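# Tie a tight knot in the rope with two arms

## Task

Make a knot in the rope and pull it snug, so that it stays knotted and tight once the grippers let go.

## Robot and tools

Robot: two six-joint arms, left_arm and right_arm, each ending in a two-finger parallel gripper with a wrist camera. The left_arm base sits near scene (+0.034, +0.350, +0.039) m and the right_arm base near (+0.021, -0.268, +0.023) m, both yawed by under a degree. A camera stand is fixed behind the arms.

Frames: the scene frame has its origin at table-top height, halfway between the two nominal bases, with +z up, +x reaching out over the table and +y toward the left_arm side. Arm names do not match left or right in the images. Each arm's positions, quaternions (wxyz), Hand target and offsets use that arm's own base frame, which is nearly parallel to the scene frame. Fixed cameras and the table use the scene frame. A gripper's fingers point along its own +z and close along its own y. end_effector_position is the point between the pads, about 1 cm short of the fingertips.

execute_actions(actions, cameras): actions is a list of actions. Each action is a list of up to 15 rows, one row per 1/30 s step; a short action repeats its final row until 15 steps pass. Each row holds 14 numbers in [-1, 1]: left_arm dx, dy, dz, rx, ry, rz, opening, then right_arm in the same order. The six pose numbers are an offset from that arm's Hand target as it was when the action began, along the arm's base axes. Every row inside an action is measured from that same starting point, not from the row before, but the next action starts from the new Hand target, so repeating an offset keeps moving the gripper. Scale: 1.0 equals 0.6 m or 180 degrees. rx, ry, rz form one rotation vector, turning about the Hand target position. A translation longer than 1.0 gets shortened. Opening is absolute: +1 fully open (0.094 m), -1 closed. Six zeros re-command the current Hand target, and an arm that is idle still needs its opening repeated, because 0 means half open. cameras lists camera names, ["all"] or []. An empty actions list returns a full status with images.

move(target, speed, blend, opening_speed, grip_force, blocking, cameras): target is one 14-number row laid out as above, or a list of up to 15 such rows. Every row is an offset from the Hand targets held when the move starts, not from the previous row. speed is the top path speed in m/s (0.002 to 2.9, default 0.25), and rotation is limited to twice that in rad/s. It can be one value or one per target. blend (m) rounds the corners at intermediate targets, and 0 stops at each one. opening_speed is the rate of the fingers on the -1..1 scale per second, 0.2 or higher, and is useful for closing gently. grip_force is the pad force limit in N (10 to 50), given as one value or one per arm. It stays in force until changed, and low values close slowly. blocking=false returns after about 0.5 s while the move carries on. A move lasts at most 10 s. The result adds a "move:" line with the outcome (done, off_target, moving, held, fault) and any limits (paced = pose clipped, held = steps withheld).

wait(seconds 0 to 10) lets the scene run on the last commands. stop brakes a running move. zoom_image(camera, region [x0, y0, x1, y1], each span at most 504 px) enlarges part of the newest image from that camera. read_manual gives licence text only. finished_scene(scene) ends the scene for good, and the knot has to hold without the robot.

Cameras: cam_head_left, cam_head_right, cam_high, cam_low, cam_left_wrist, cam_right_wrist, each 896x504. Calibrations are approximate, to within a few millimetres to a centimetre.

Results: end_effector_position (m) and quaternion per arm; Hand target, which is the commanded pose after clipping and the base for the next offsets; Tool commands; grip_measured, which is the opening measured on the command scale and reads slightly wide when empty; Joint positions, whose last value is the opening in metres; joint velocities; joint torques, where joints 1 to 3 wrap at ±28 N m; and motor temperatures. Runs of actions also list gripper positions at some steps. Because of friction and weight, a gripper often stops a few cm short of its target. That alone does not mean contact. Resend the missing distance as an offset. Commanded orientation is clipped to within 40 degrees of the measured one at each step.

Gripping rope: close with a moderate force, and open well above grip_measured to release. Let go only when the rope is not moving.

Avoid: letting any part of the rope sink more than about a finger's width below the table top; anything leaving the table; the two arms or grippers pressing on each other, or one gripper closing on the other's fingers; fast impacts with the table or fixtures; contact with the wrist-camera cable; sweeping the gripper near the arm's own base, which can flip the shoulder. An arm blocked by something keeps pushing until you command it back past its gripper. Watch motor heat. A warning appears at 75 °C, at 90 °C the arm folds up and stays idle, and at 100 °C it drops. Long holds, stretched-out poses and pushing against unreachable targets all raise it. Small, loose objects may get an occasional nudge from outside.

Each tool is called in YAML: its name, and indented under it one key for each argument.

## Session

execute_actions:
  actions: []

Scene clock: 0.00 s.
left_arm: end_effector_position=(+0.3858, +0.0490, +0.1454) grip_measured=+1.000 end_effector_quat_wxyz=(+0.676, -0.118, +0.723, +0.083) | right_arm: end_effector_position=(+0.3726, +0.0314, +0.1682) grip_measured=+1.000 end_effector_quat_wxyz=(+0.715, -0.083, +0.694, +0.029)
Joint positions: left_arm=[-0.01 1.562 0.271 1.216 -0.292 -0.062 0.094] | right_arm=[0.01 1.497 0.199 1.322 -0.15 -0.075 0.094]
Joint velocities: within noise
Joint torques (N m): no reading
Motor temperatures (°C): left_arm=[29 31 29 31 31 31 29] | right_arm=[30 32 33 31 30 31 30]
Heat: left arm: 31 °C; right arm: 33 °C.
Hand target: left_arm +0.3863, +0.0491, +0.1453; +0.675, -0.118, +0.724, +0.083 | right_arm +0.3732, +0.0314, +0.1682; +0.714, -0.083, +0.695, +0.029
Tool commands: left_gripper/opening=+1.0 right_gripper/opening=+1.0

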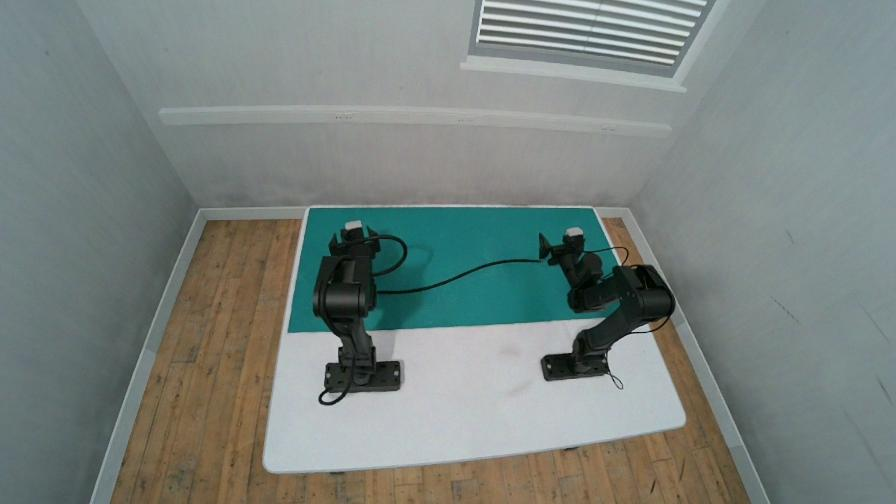

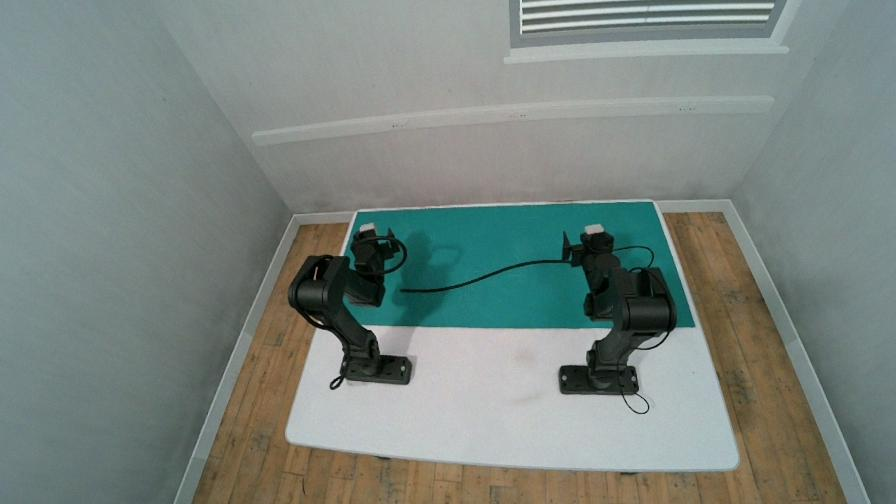

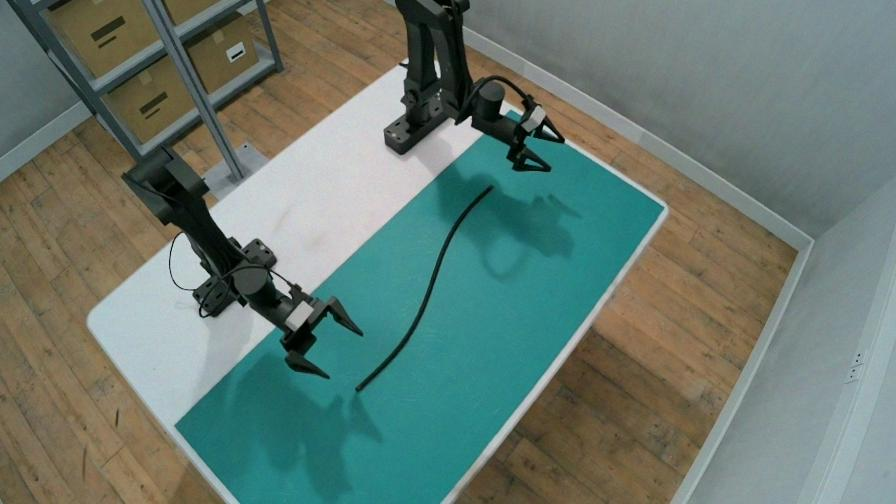

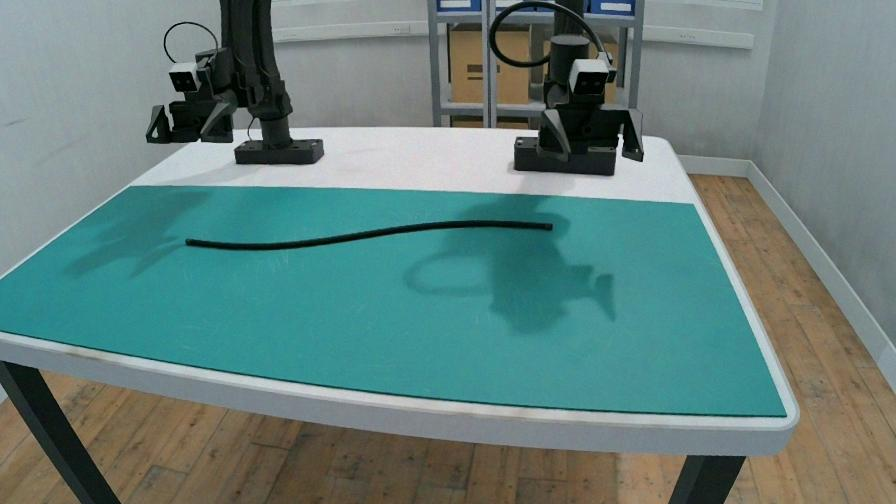

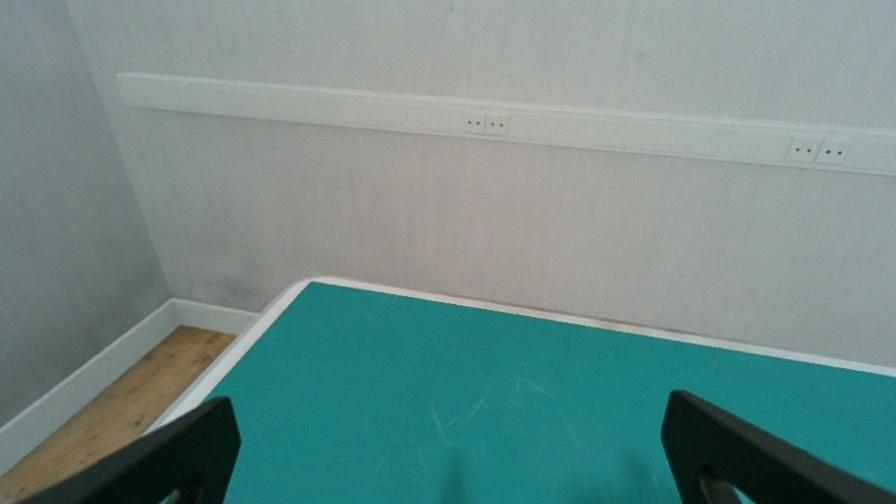

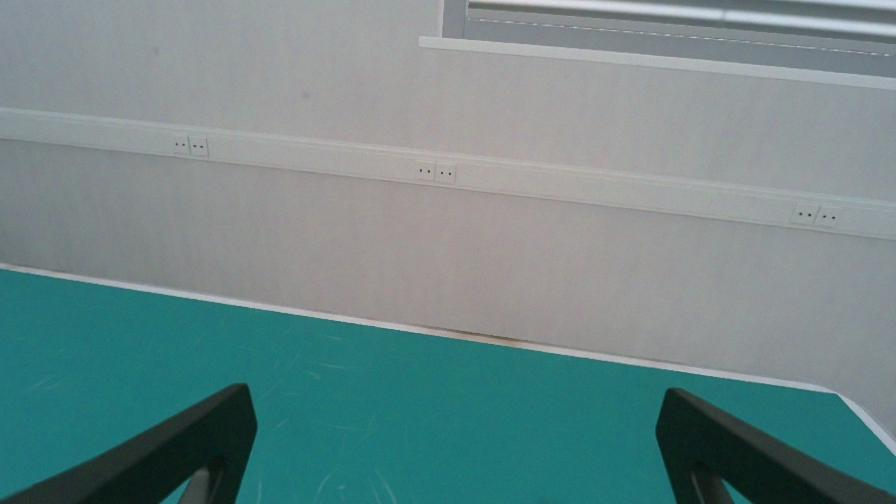

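move:
  target: [-0.205,-0.158,-0.14,-0.4415,0.265,0.377,0.0,0.01,0.233,-0.152,0.355,0.432,-0.411,0.0]
  cameras: ["all"]

Scene clock: 90.07 s.
left_arm: end_effector_position=(+0.2609, -0.0467, +0.0576) grip_measured=+0.002 end_effector_quat_wxyz=(-0.002, +0.784, -0.621, +0.005) | right_arm: end_effector_position=(+0.3775, +0.1738, +0.0820) grip_measured=+0.003 end_effector_quat_wxyz=(+0.005, +0.661, +0.750, +0.012)
Joint positions: left_arm=[-0.18 1.576 1.036 -1.02 0.001 -1.981 0.047] | right_arm=[0.428 2.118 1.831 -1.258 -0.002 1.873 0.047]
Joint torques (N m): left_arm=[0.47 -5.74 8.77 0.1 -0.04 -0.08] | right_arm=[-0.51 -7.76 8.7 0.28 -0.02 0.08]
Motor temperatures (°C): left_arm=[29 32 31 39 31 31 29] | right_arm=[30 33 35 40 30 31 30]
Heat: left arm: 39 °C; right arm: 40 °C.
Hand target: left_arm +0.2634, -0.0458, +0.0613; +0.000, +0.788, -0.616, +0.000 | right_arm +0.3792, +0.1712, +0.0770; +0.000, +0.666, +0.746, -0.001
Off the commanded pose: left_arm 0.004 m, 1 deg | right_arm 0.006 m, 2 deg.
move: done
camera_calibration:
cam_left_wrist: T_world_to_cam=[[0.976531, 0.213794, 0.0260756, -0.244247], [0.182815, -0.8868, 0.424459, -0.076351], [0.113871, -0.40973, -0.905072, 0.0960394], [0, 0, 0, 1]] pos_world=[0.241537, 0.023861, 0.125699]
cam_right_wrist: T_world_to_cam=[[-0.991442, -0.128611, -0.0224089, 0.399456], [-0.127298, 0.914335, 0.384431, -0.101178], [-0.0289528, 0.383993, -0.922882, 0.105153], [0, 0, 0, 1]] pos_world=[0.386203, 0.103507, 0.144891]

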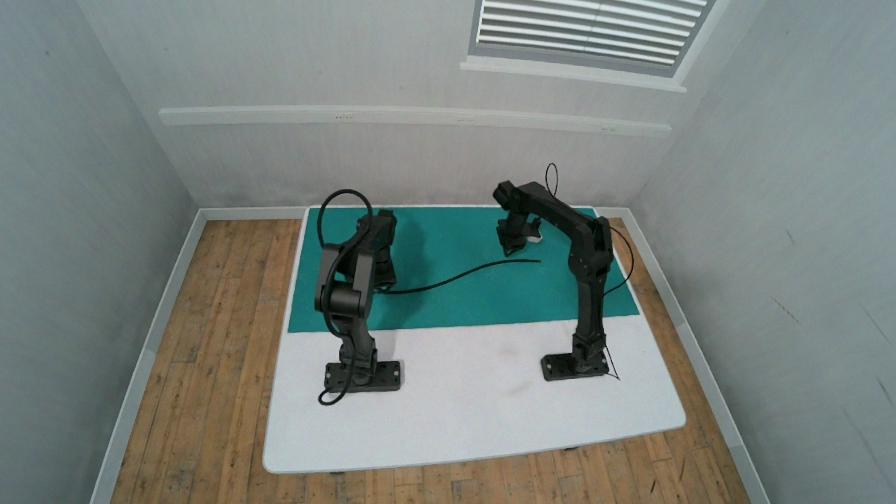

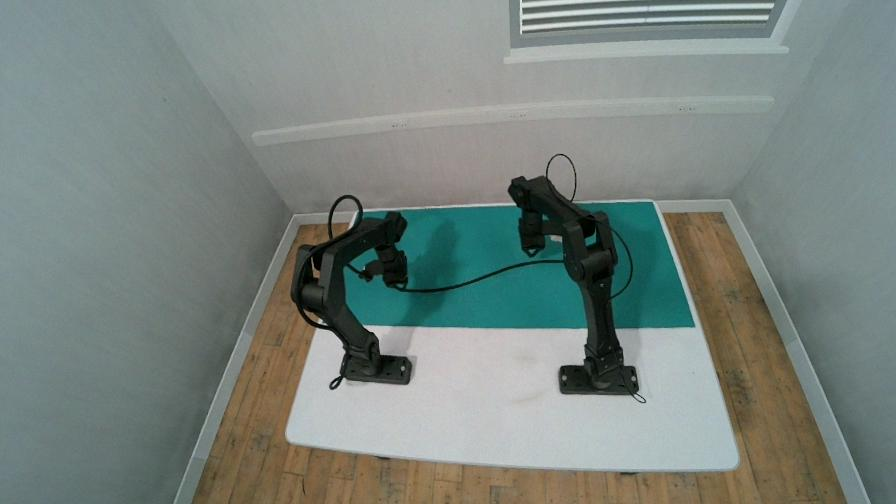

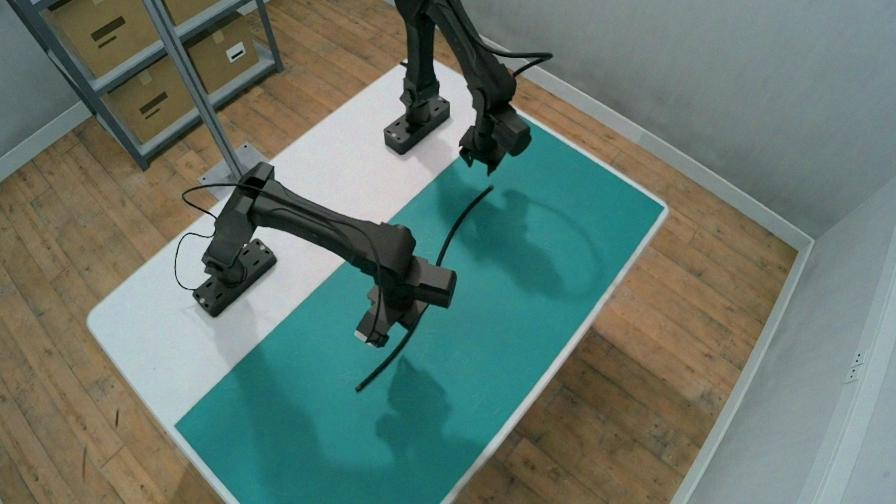

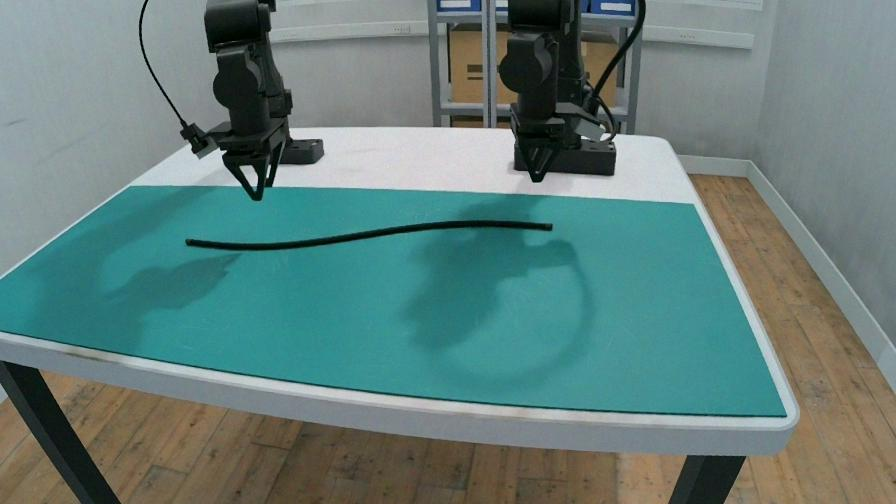

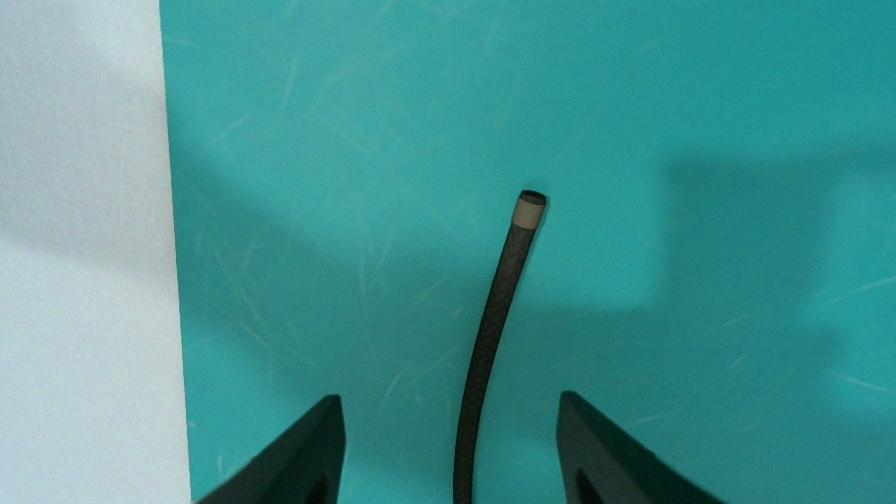

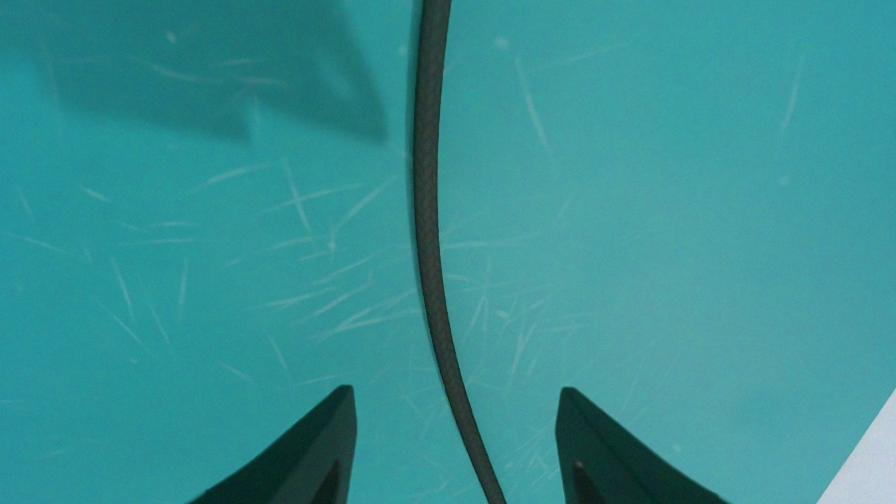

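move:
  target: [0.036,-0.015,-0.09,0,0,-0.105,0.0,0.025,-0.152,-0.028,0,0,0,0.0]
  cameras: ["cam_left_wrist","cam_right_wrist","cam_low"]

Scene clock: 121.80 s.
left_arm: end_effector_position=(+0.2903, -0.0545, +0.0149) grip_measured=+0.002 end_effector_quat_wxyz=(-0.005, +0.679, -0.734, +0.009) | right_arm: end_effector_position=(+0.3978, +0.0819, +0.0591) grip_measured=+0.003 end_effector_quat_wxyz=(-0.003, +0.668, +0.744, +0.001)
Joint positions: left_arm=[-0.188 1.742 1.036 -0.844 0.002 -1.681 0.047] | right_arm=[0.198 2.118 1.74 -1.197 -0.006 1.661 0.047]
Joint torques (N m): left_arm=[-0.34 -7.19 4.81 0.46 -0.03 0.03] | right_arm=[0.14 -11.19 4.7 0.54 0.05 -0.01]
Motor temperatures (°C): left_arm=[29 32 32 35 31 31 29] | right_arm=[30 35 38 35 30 31 30]
Heat: left arm: 35 °C; right arm: 38 °C.
Hand target: left_arm +0.2850, -0.0548, +0.0072; +0.000, +0.676, -0.737, +0.000 | right_arm +0.3942, +0.0801, +0.0602; +0.000, +0.666, +0.746, -0.001
Off the commanded pose: left_arm 0.009 m, 1 deg | right_arm 0.004 m, 0 deg.
move: done
camera_calibration:
cam_left_wrist: T_world_to_cam=[[0.995049, -0.0926031, 0.0360756, -0.292384], [-0.0991558, -0.900588, 0.423212, 0.010572], [-0.00670148, -0.424694, -0.905312, 0.0849543], [0, 0, 0, 1]] pos_world=[0.292554, 0.018525, 0.0829838]
cam_right_wrist: T_world_to_cam=[[-0.993851, -0.110575, 0.00581346, 0.405075], [-0.100012, 0.918967, 0.381442, -0.0168894], [-0.0475203, 0.378515, -0.924374, 0.127884], [0, 0, 0, 1]] pos_world=[0.406972, 0.0119058, 0.1223]
Images, in order (width x height): cam_low 896x504, cam_left_wrist 896x504, cam_right_wrist 896x504.

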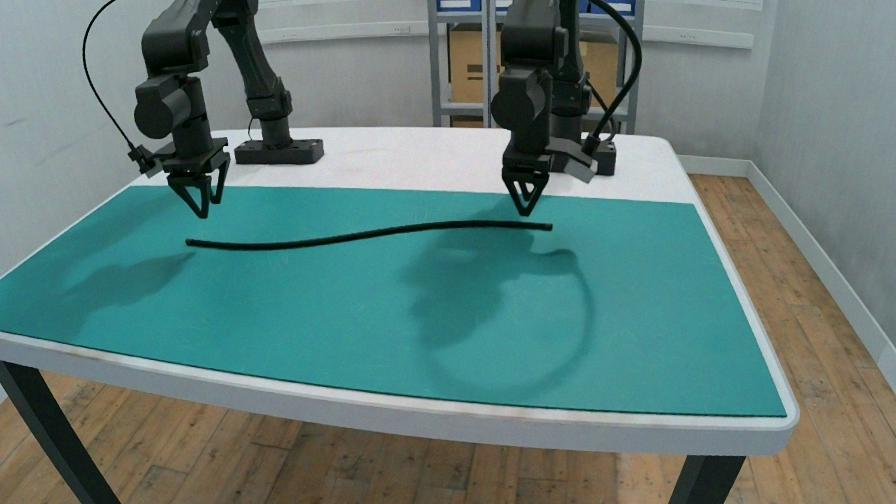

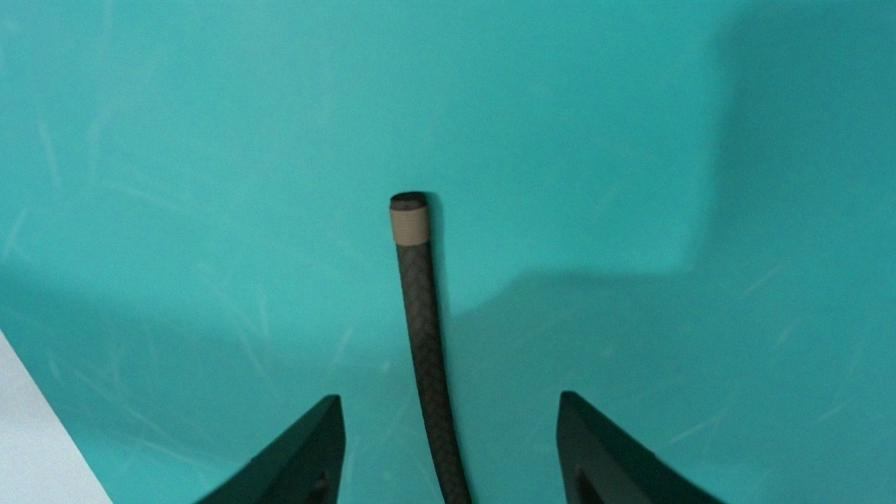

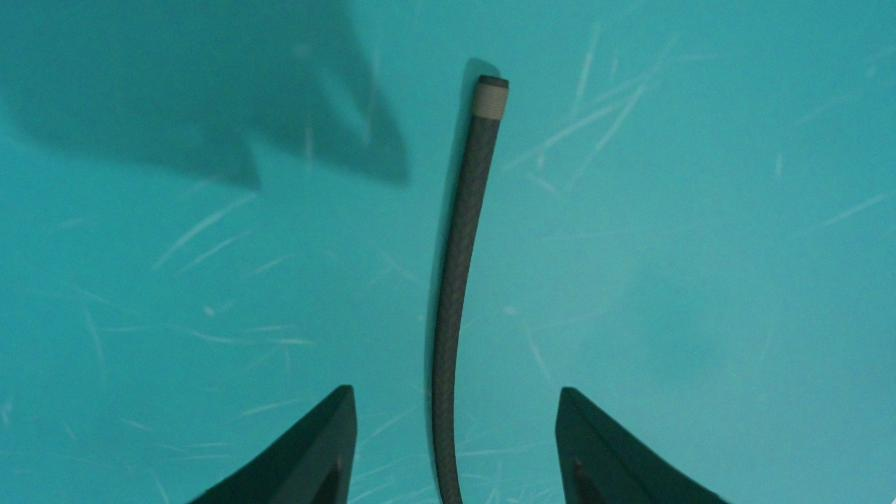

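move:
  target: [-0.007,0,-0.054,0,0,0.03,0.0,0,0,-0.115,0,0,0,0.0]
  speed: 0.1
  cameras: ["cam_left_wrist","cam_right_wrist","cam_low"]

Scene clock: 137.20 s.
left_arm: end_effector_position=(+0.2876, -0.0547, -0.0170) grip_measured=+0.002 end_effector_quat_wxyz=(-0.006, +0.709, -0.705, +0.010) | right_arm: end_effector_position=(+0.4009, +0.0826, +0.0060) grip_measured=+0.003 end_effector_quat_wxyz=(+0.008, +0.668, +0.744, +0.016)
Joint positions: left_arm=[-0.19 1.796 0.955 -0.707 0.002 -1.767 0.047] | right_arm=[0.198 2.142 1.562 -0.954 -0.006 1.66 0.047]
Joint torques (N m): left_arm=[-0.4 -7.09 4.36 0.47 -0.02 -0.07] | right_arm=[-0.01 -8.02 4.9 0.61 0.06 0]
Heat: left arm: 34 °C; right arm: 37 °C.
Hand target: left_arm +0.2807, -0.0548, -0.0252; +0.000, +0.710, -0.704, +0.000 | right_arm +0.3942, +0.0801, -0.0088; -0.001, +0.666, +0.746, -0.001
Off the commanded pose: left_arm 0.011 m, 1 deg | right_arm 0.016 m, 2 deg.
move: off_target (left_arm, right_arm)
camera_calibration:
cam_left_wrist: T_world_to_cam=[[0.9992, -0.0087764, 0.0390266, -0.285148], [-0.0245713, -0.904538, 0.425684, 0.00204308], [0.0315651, -0.426302, -0.90403, 0.0449332], [0, 0, 0, 1]] pos_world=[0.283552, 0.0185006, 0.0508796]
cam_right_wrist: T_world_to_cam=[[-0.993254, -0.111181, -0.0329488, 0.408632], [-0.11528, 0.915974, 0.38432, 0.00948021], [-0.0125489, 0.385525, -0.922612, 0.0641276], [0, 0, 0, 1]] pos_world=[0.407773, 0.0120258, 0.0689854]
Images, in order (width x height): cam_low 896x504, cam_left_wrist 896x504, cam_right_wrist 896x504.

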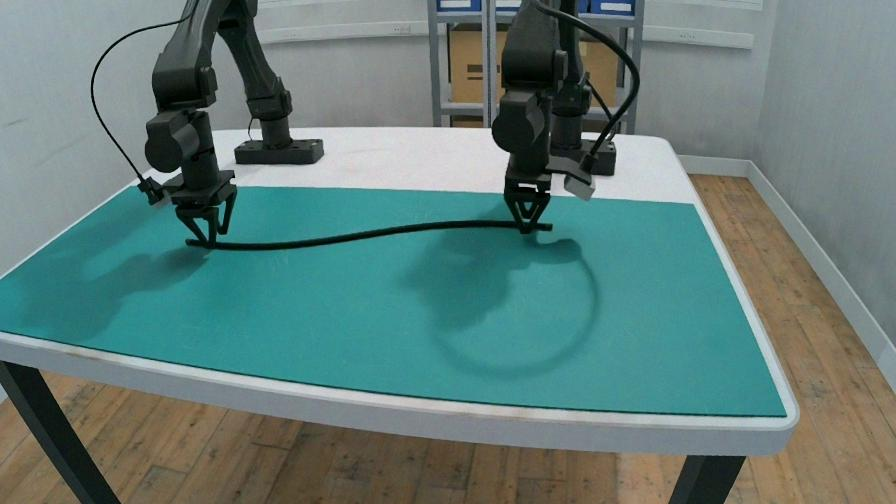

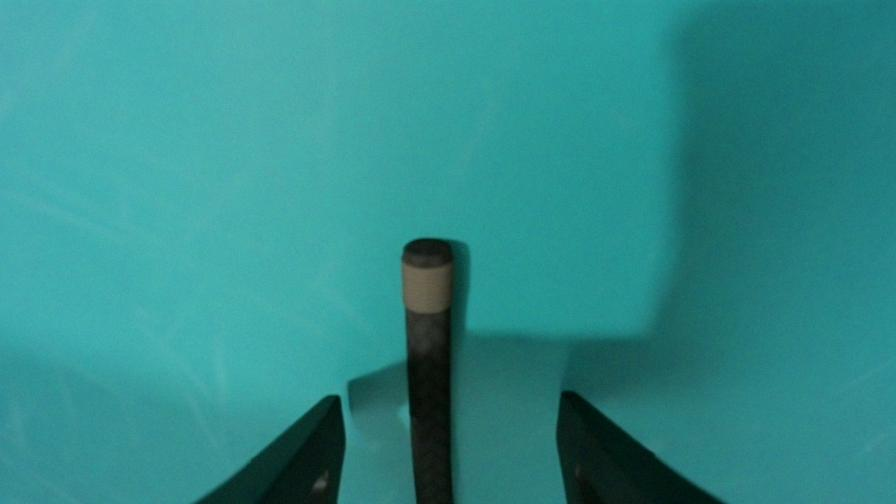

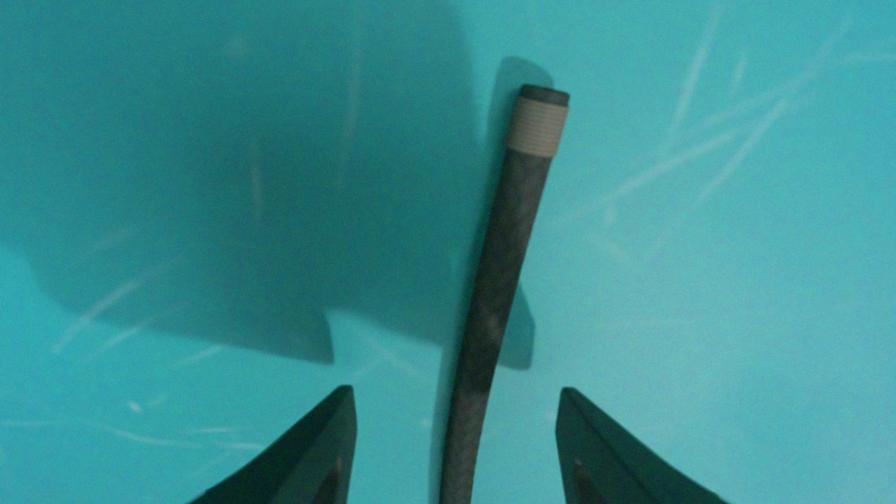

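move:
  target: [-0.005,0,-0.015,0,0,0,0.0,-0.005,0,-0.027,0,0,0,0.0]
  speed: 0.05
  cameras: ["cam_left_wrist","cam_right_wrist","cam_low"]

Scene clock: 142.37 s.
left_arm: end_effector_position=(+0.2856, -0.0543, -0.0220) grip_measured=+0.001 end_effector_quat_wxyz=(-0.006, +0.710, -0.704, +0.011) | right_arm: end_effector_position=(+0.3981, +0.0820, -0.0070) grip_measured=+0.003 end_effector_quat_wxyz=(+0.008, +0.668, +0.744, +0.016)
Joint positions: left_arm=[-0.19 1.8 0.937 -0.683 0.002 -1.769 0.047] | right_arm=[0.198 2.151 1.52 -0.905 -0.006 1.66 0.047]
Joint torques (N m): left_arm=[-0.54 -6.49 3.56 0.63 -0.04 -0.08] | right_arm=[0.1 -7.61 4.57 0.76 0.06 0.01]
Heat: left arm: 34 °C; right arm: 37 °C.
Hand target: left_arm +0.2778, -0.0548, -0.0341; +0.000, +0.710, -0.704, +0.000 | right_arm +0.3913, +0.0801, -0.0250; +0.000, +0.666, +0.746, -0.001
Off the commanded pose: left_arm 0.015 m, 1 deg | right_arm 0.019 m, 2 deg.
move: off_target (left_arm, right_arm)
camera_calibration:
cam_left_wrist: T_world_to_cam=[[0.999207, -0.00644336, 0.0392918, -0.282809], [-0.0225857, -0.904418, 0.42605, 0.00389917], [0.032791, -0.426599, -0.903846, 0.0403038], [0, 0, 0, 1]] pos_world=[0.281351, 0.0188978, 0.0458792]
cam_right_wrist: T_world_to_cam=[[-0.993275, -0.111216, -0.0321851, 0.405431], [-0.115018, 0.916007, 0.384321, 0.0145164], [-0.0132609, 0.385438, -0.922638, 0.0525839], [0, 0, 0, 1]] pos_world=[0.405071, 0.0115255, 0.0559858]
Images, in order (width x height): cam_low 896x504, cam_left_wrist 896x504, cam_right_wrist 896x504.

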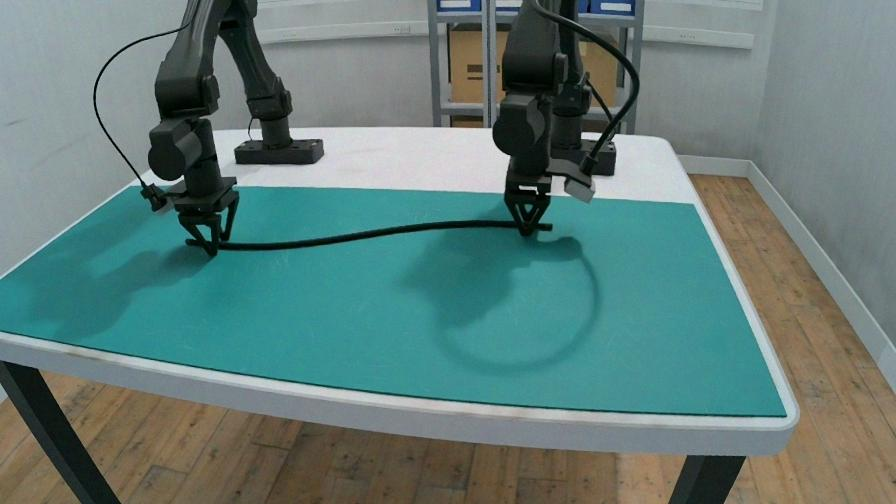

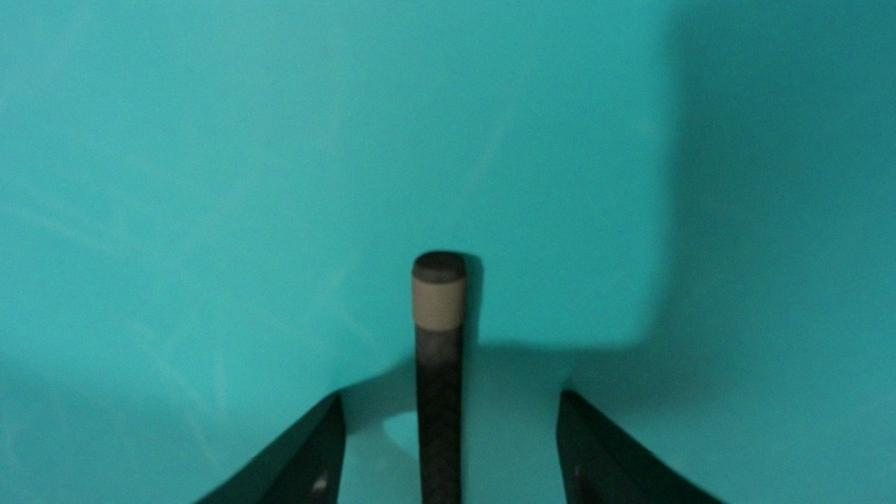

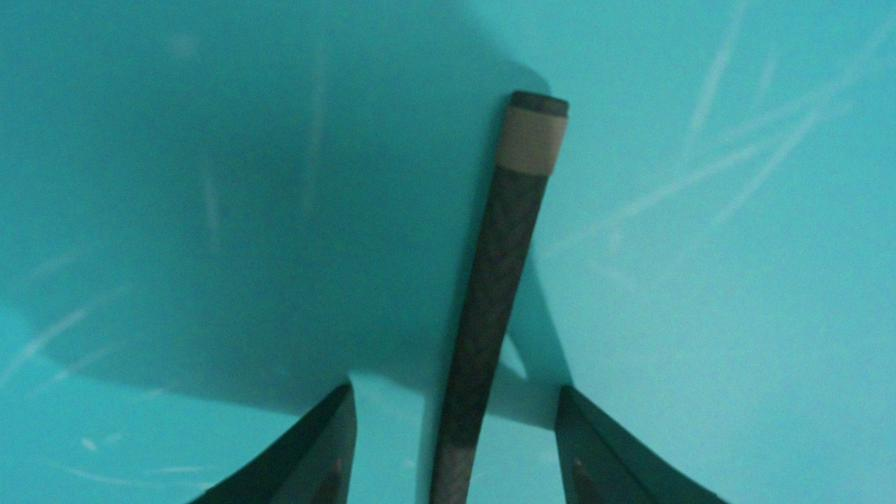

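move:
  target: [0,0,-0.003,0,0,0,-0.84,0,0,-0.003,0,0,0,-0.84]
  speed: 0.05
  opening_speed: 1.0
  cameras: ["cam_left_wrist","cam_right_wrist"]

Scene clock: 153.63 s.
left_arm: end_effector_position=(+0.2894, -0.0556, -0.0222) grip_measured=-0.833 end_effector_quat_wxyz=(-0.010, +0.710, -0.704, +0.018) | right_arm: end_effector_position=(+0.3981, +0.0820, -0.0070) grip_measured=-0.836 end_effector_quat_wxyz=(+0.008, +0.668, +0.744, +0.016)
Joint positions: left_arm=[-0.191 1.8 0.935 -0.665 0.003 -1.77 0.008] | right_arm=[0.198 2.151 1.52 -0.906 -0.006 1.66 0.008]
Joint velocities: left_arm=[within noise] | right_arm=[0.007 0.012 0.007 0.022 0.051 0.037 0.005]
Joint torques (N m): left_arm=[-0.42 -6.19 3.51 0.54 -0.03 -0.06] | right_arm=[0.12 -7.45 4.22 0.78 0.05 0.01]
Heat: left arm: 34 °C; right arm: 36 °C.
Hand target: left_arm +0.2779, -0.0548, -0.0359; +0.000, +0.710, -0.704, +0.001 | right_arm +0.3912, +0.0801, -0.0268; +0.000, +0.666, +0.746, -0.001
Off the commanded pose: left_arm 0.018 m, 2 deg | right_arm 0.021 m, 2 deg.
move: off_target (left_arm, right_arm)
camera_calibration:
cam_left_wrist: T_world_to_cam=[[0.998423, -0.00700604, 0.0557039, -0.286074], [-0.0302615, -0.902872, 0.428843, 0.00522439], [0.047289, -0.429852, -0.90166, 0.0351118], [0, 0, 0, 1]] pos_world=[0.284121, 0.0178056, 0.0453539]
cam_right_wrist: T_world_to_cam=[[-0.993293, -0.111159, -0.0318128, 0.405317], [-0.114823, 0.916066, 0.384238, 0.0144301], [-0.0135688, 0.385314, -0.922686, 0.0527114], [0, 0, 0, 1]] pos_world=[0.40497, 0.0115252, 0.0559857]
Images, in order (width x height): cam_left_wrist 896x504, cam_right_wrist 896x504.

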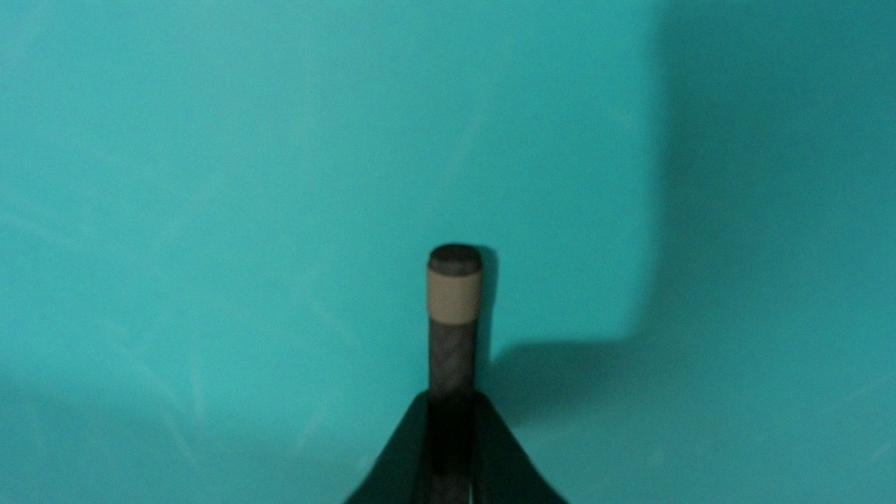

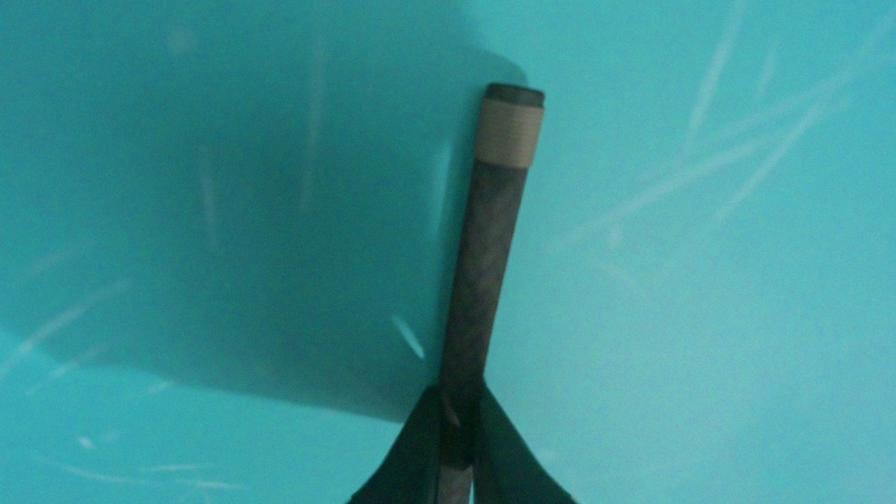

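move:
  target:
    - [0,0,0.08,0,0,0,-0.84,0,0,0.07,0,0,0,-0.84]
    - [-0.047,0,0.093,0,0,0,-0.84,-0.135,0,0.07,0,0,0,-0.84]
    - [-0.047,0,0.093,0,0,0,-0.84,-0.135,0,0.015,0,0,0,-0.84]
  speed: 0.15
  blend: [0.01,0.01,0]
  cameras: ["cam_high","cam_left_wrist","cam_right_wrist","cam_low"]

Scene clock: 202.40 s.
left_arm: end_effector_position=(+0.2609, -0.0563, +0.0193) grip_measured=-0.833 end_effector_quat_wxyz=(-0.005, +0.709, -0.705, +0.011) | right_arm: end_effector_position=(+0.3178, +0.0810, -0.0079) grip_measured=-0.836 end_effector_quat_wxyz=(+0.005, +0.666, +0.746, +0.013)
Joint positions: left_arm=[-0.214 1.63 0.928 -0.846 0.004 -1.79 0.008] | right_arm=[0.243 1.891 1.124 -0.776 -0.006 1.701 0.008]
Joint velocities: left_arm=[within noise] | right_arm=[0.007 0.002 -0.012 -0.007 0.037 -0.095 -0.004]
Joint torques (N m): left_arm=[-0.38 -9.01 4.57 0.13 -0.05 -0.08] | right_arm=[0.51 -6.35 4.38 0.61 0.05 0.11]
Heat: left arm: 34 °C; right arm: 36 °C.
Hand target: left_arm +0.2494, -0.0548, +0.0198; +0.000, +0.710, -0.704, +0.000 | right_arm +0.3102, +0.0801, -0.0178; +0.000, +0.666, +0.746, -0.001
Off the commanded pose: left_arm 0.011 m, 1 deg | right_arm 0.012 m, 2 deg.
move: off_target (left_arm, right_arm)
camera_calibration:
cam_left_wrist: T_world_to_cam=[[0.999257, -0.00910122, 0.0374633, -0.259871], [-0.024252, -0.90378, 0.427309, -0.015611], [0.0299696, -0.4279, -0.903329, 0.0782393], [0, 0, 0, 1]] pos_world=[0.256955, 0.0170045, 0.0870822]
cam_right_wrist: T_world_to_cam=[[-0.992957, -0.115814, -0.0249669, 0.32574], [-0.116469, 0.915621, 0.384803, 0.00711024], [-0.0217052, 0.385, -0.922661, 0.0537513], [0, 0, 0, 1]] pos_world=[0.32544, 0.0105205, 0.0549909]
Images, in order (width x height): cam_high 896x504, cam_low 896x504, cam_left_wrist 896x504, cam_right_wrist 896x504.

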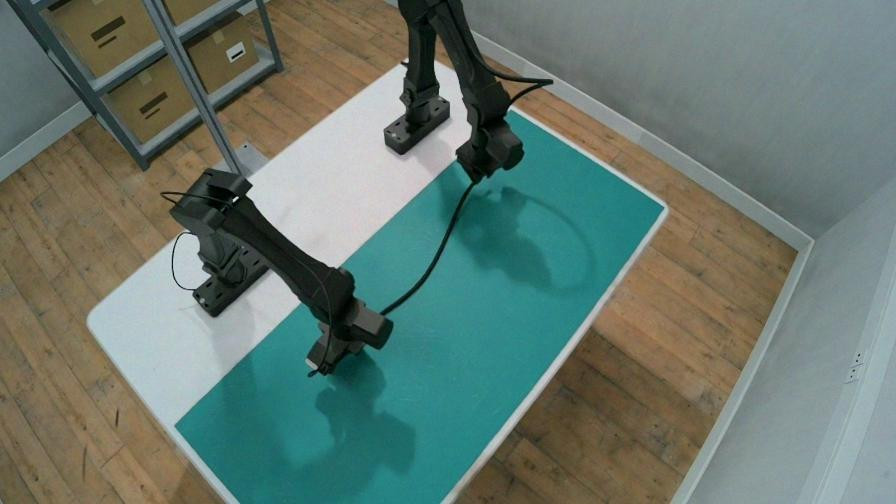

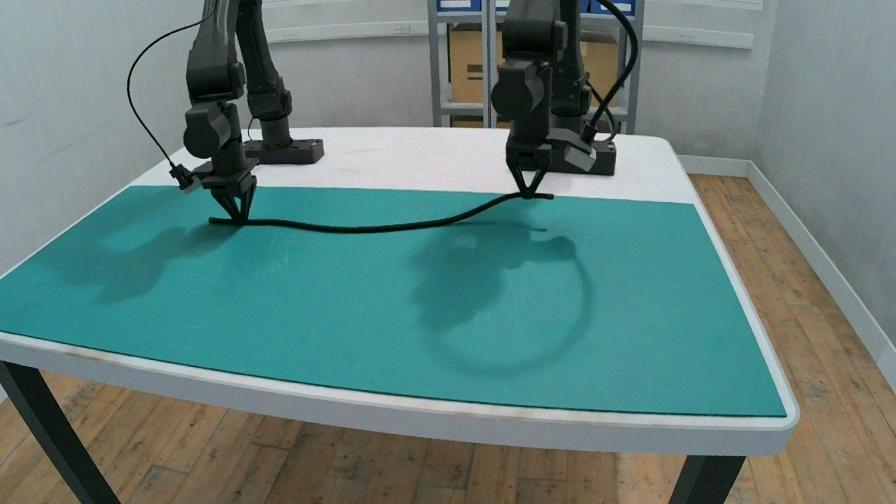

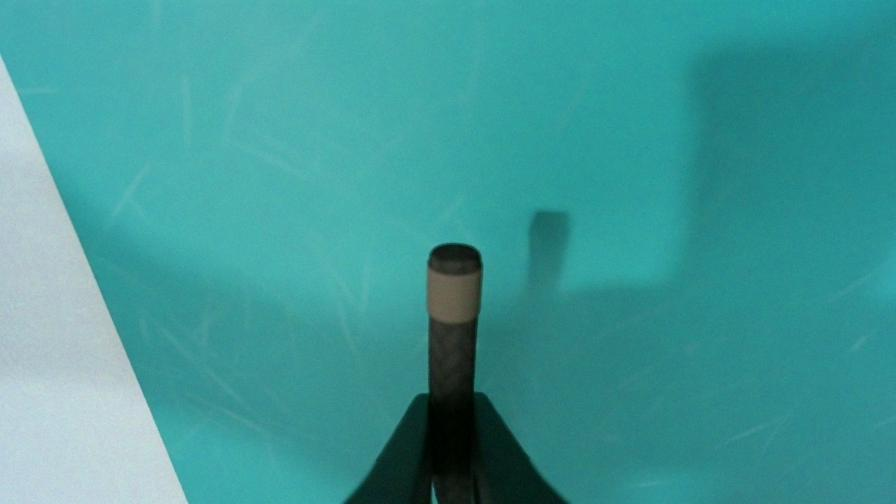

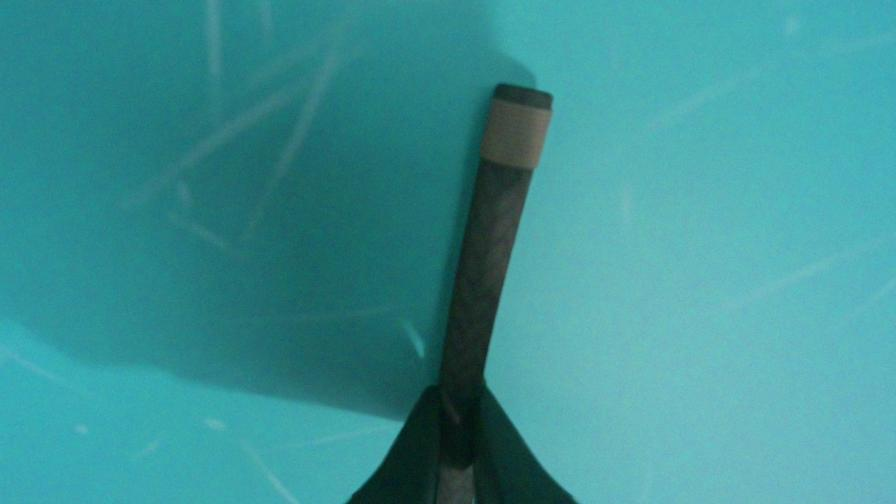

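move:
  target:
    - [0.118,-0.075,0.02,0,0,-0.222,-0.84,0,0,0,0,0,0,-0.84]
    - [0.226,-0.192,0.02,0,0,-0.528,-0.84,0,0,0,0,0,0,-0.84]
    - [0.293,-0.325,0.02,0,0,-0.806,-0.84,0,0,0,0,0,0,-0.84]
  speed: 0.25
  blend: [0.03,0.03,0]
  cameras: ["cam_high","cam_left_wrist","cam_low"]

Scene clock: 224.27 s.
left_arm: end_effector_position=(+0.4249, -0.2482, +0.0374) grip_measured=-0.833 end_effector_quat_wxyz=(+0.007, +0.454, +0.891, -0.002) | right_arm: end_effector_position=(+0.3180, +0.0810, -0.0079) grip_measured=-0.836 end_effector_quat_wxyz=(+0.006, +0.666, +0.746, +0.014)
Joint positions: left_arm=[-0.529 2.536 2.372 -1.392 0.004 0.413 0.008] | right_arm=[0.243 1.891 1.124 -0.776 -0.006 1.702 0.008]
Joint torques (N m): left_arm=[-0.21 -13.11 9.31 0.19 -0.05 0.07] | right_arm=[0.5 -6.34 4.38 0.62 0.05 0.1]
Heat: left arm: 35 °C; right arm: 35 °C.
Hand target: left_arm +0.4254, -0.2497, +0.0319; +0.000, +0.458, +0.889, +0.000 | right_arm +0.3102, +0.0801, -0.0178; +0.000, +0.666, +0.746, -0.001
Off the commanded pose: left_arm 0.006 m, 1 deg | right_arm 0.013 m, 2 deg.
move: off_target (right_arm)
camera_calibration:
cam_left_wrist: T_world_to_cam=[[-0.817779, -0.57538, 0.0132574, 0.206187], [-0.521275, 0.750252, 0.406687, 0.429666], [-0.243946, 0.32567, -0.913471, 0.311328], [0, 0, 0, 1]] pos_world=[0.468537, -0.305112, 0.106916]
Images, in order (width x height): cam_high 896x504, cam_low 896x504, cam_left_wrist 896x504.

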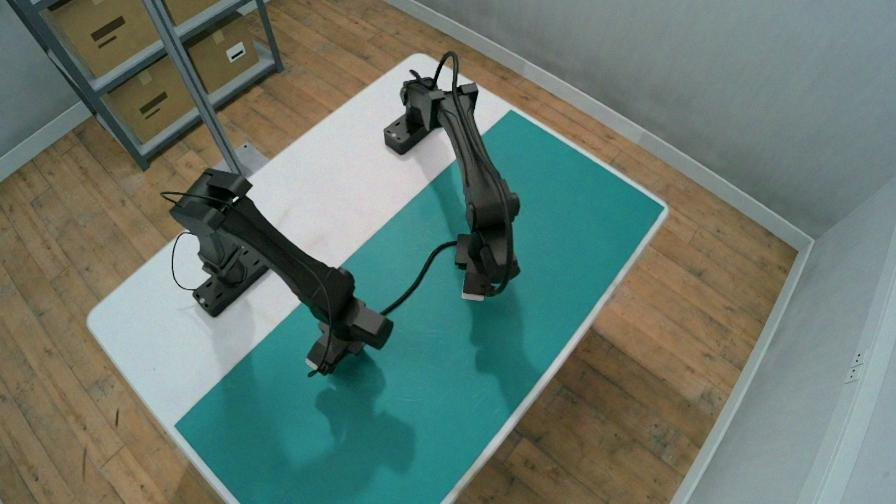

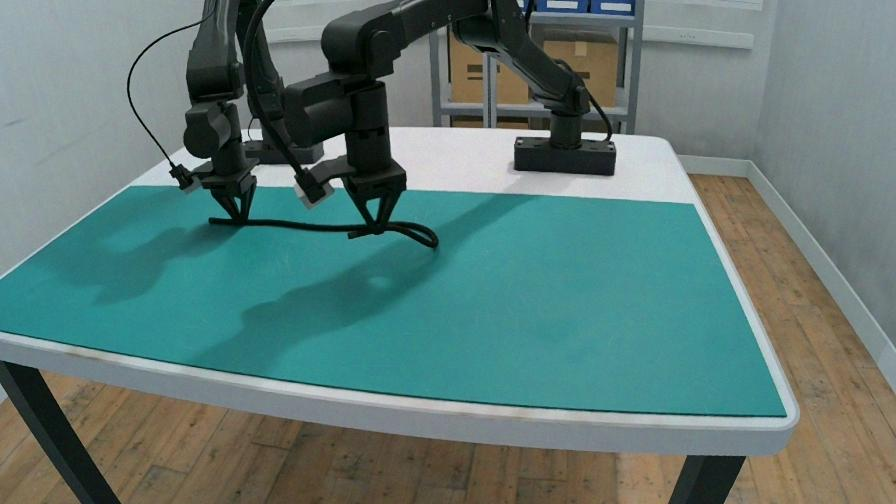

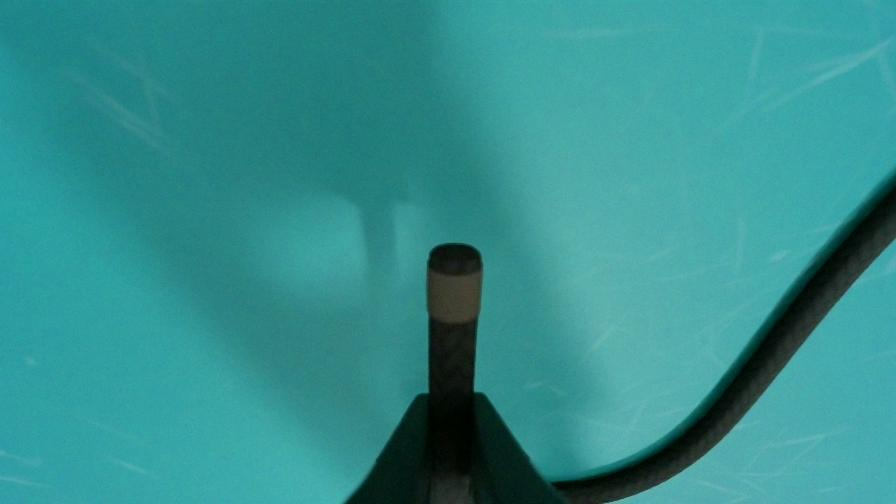

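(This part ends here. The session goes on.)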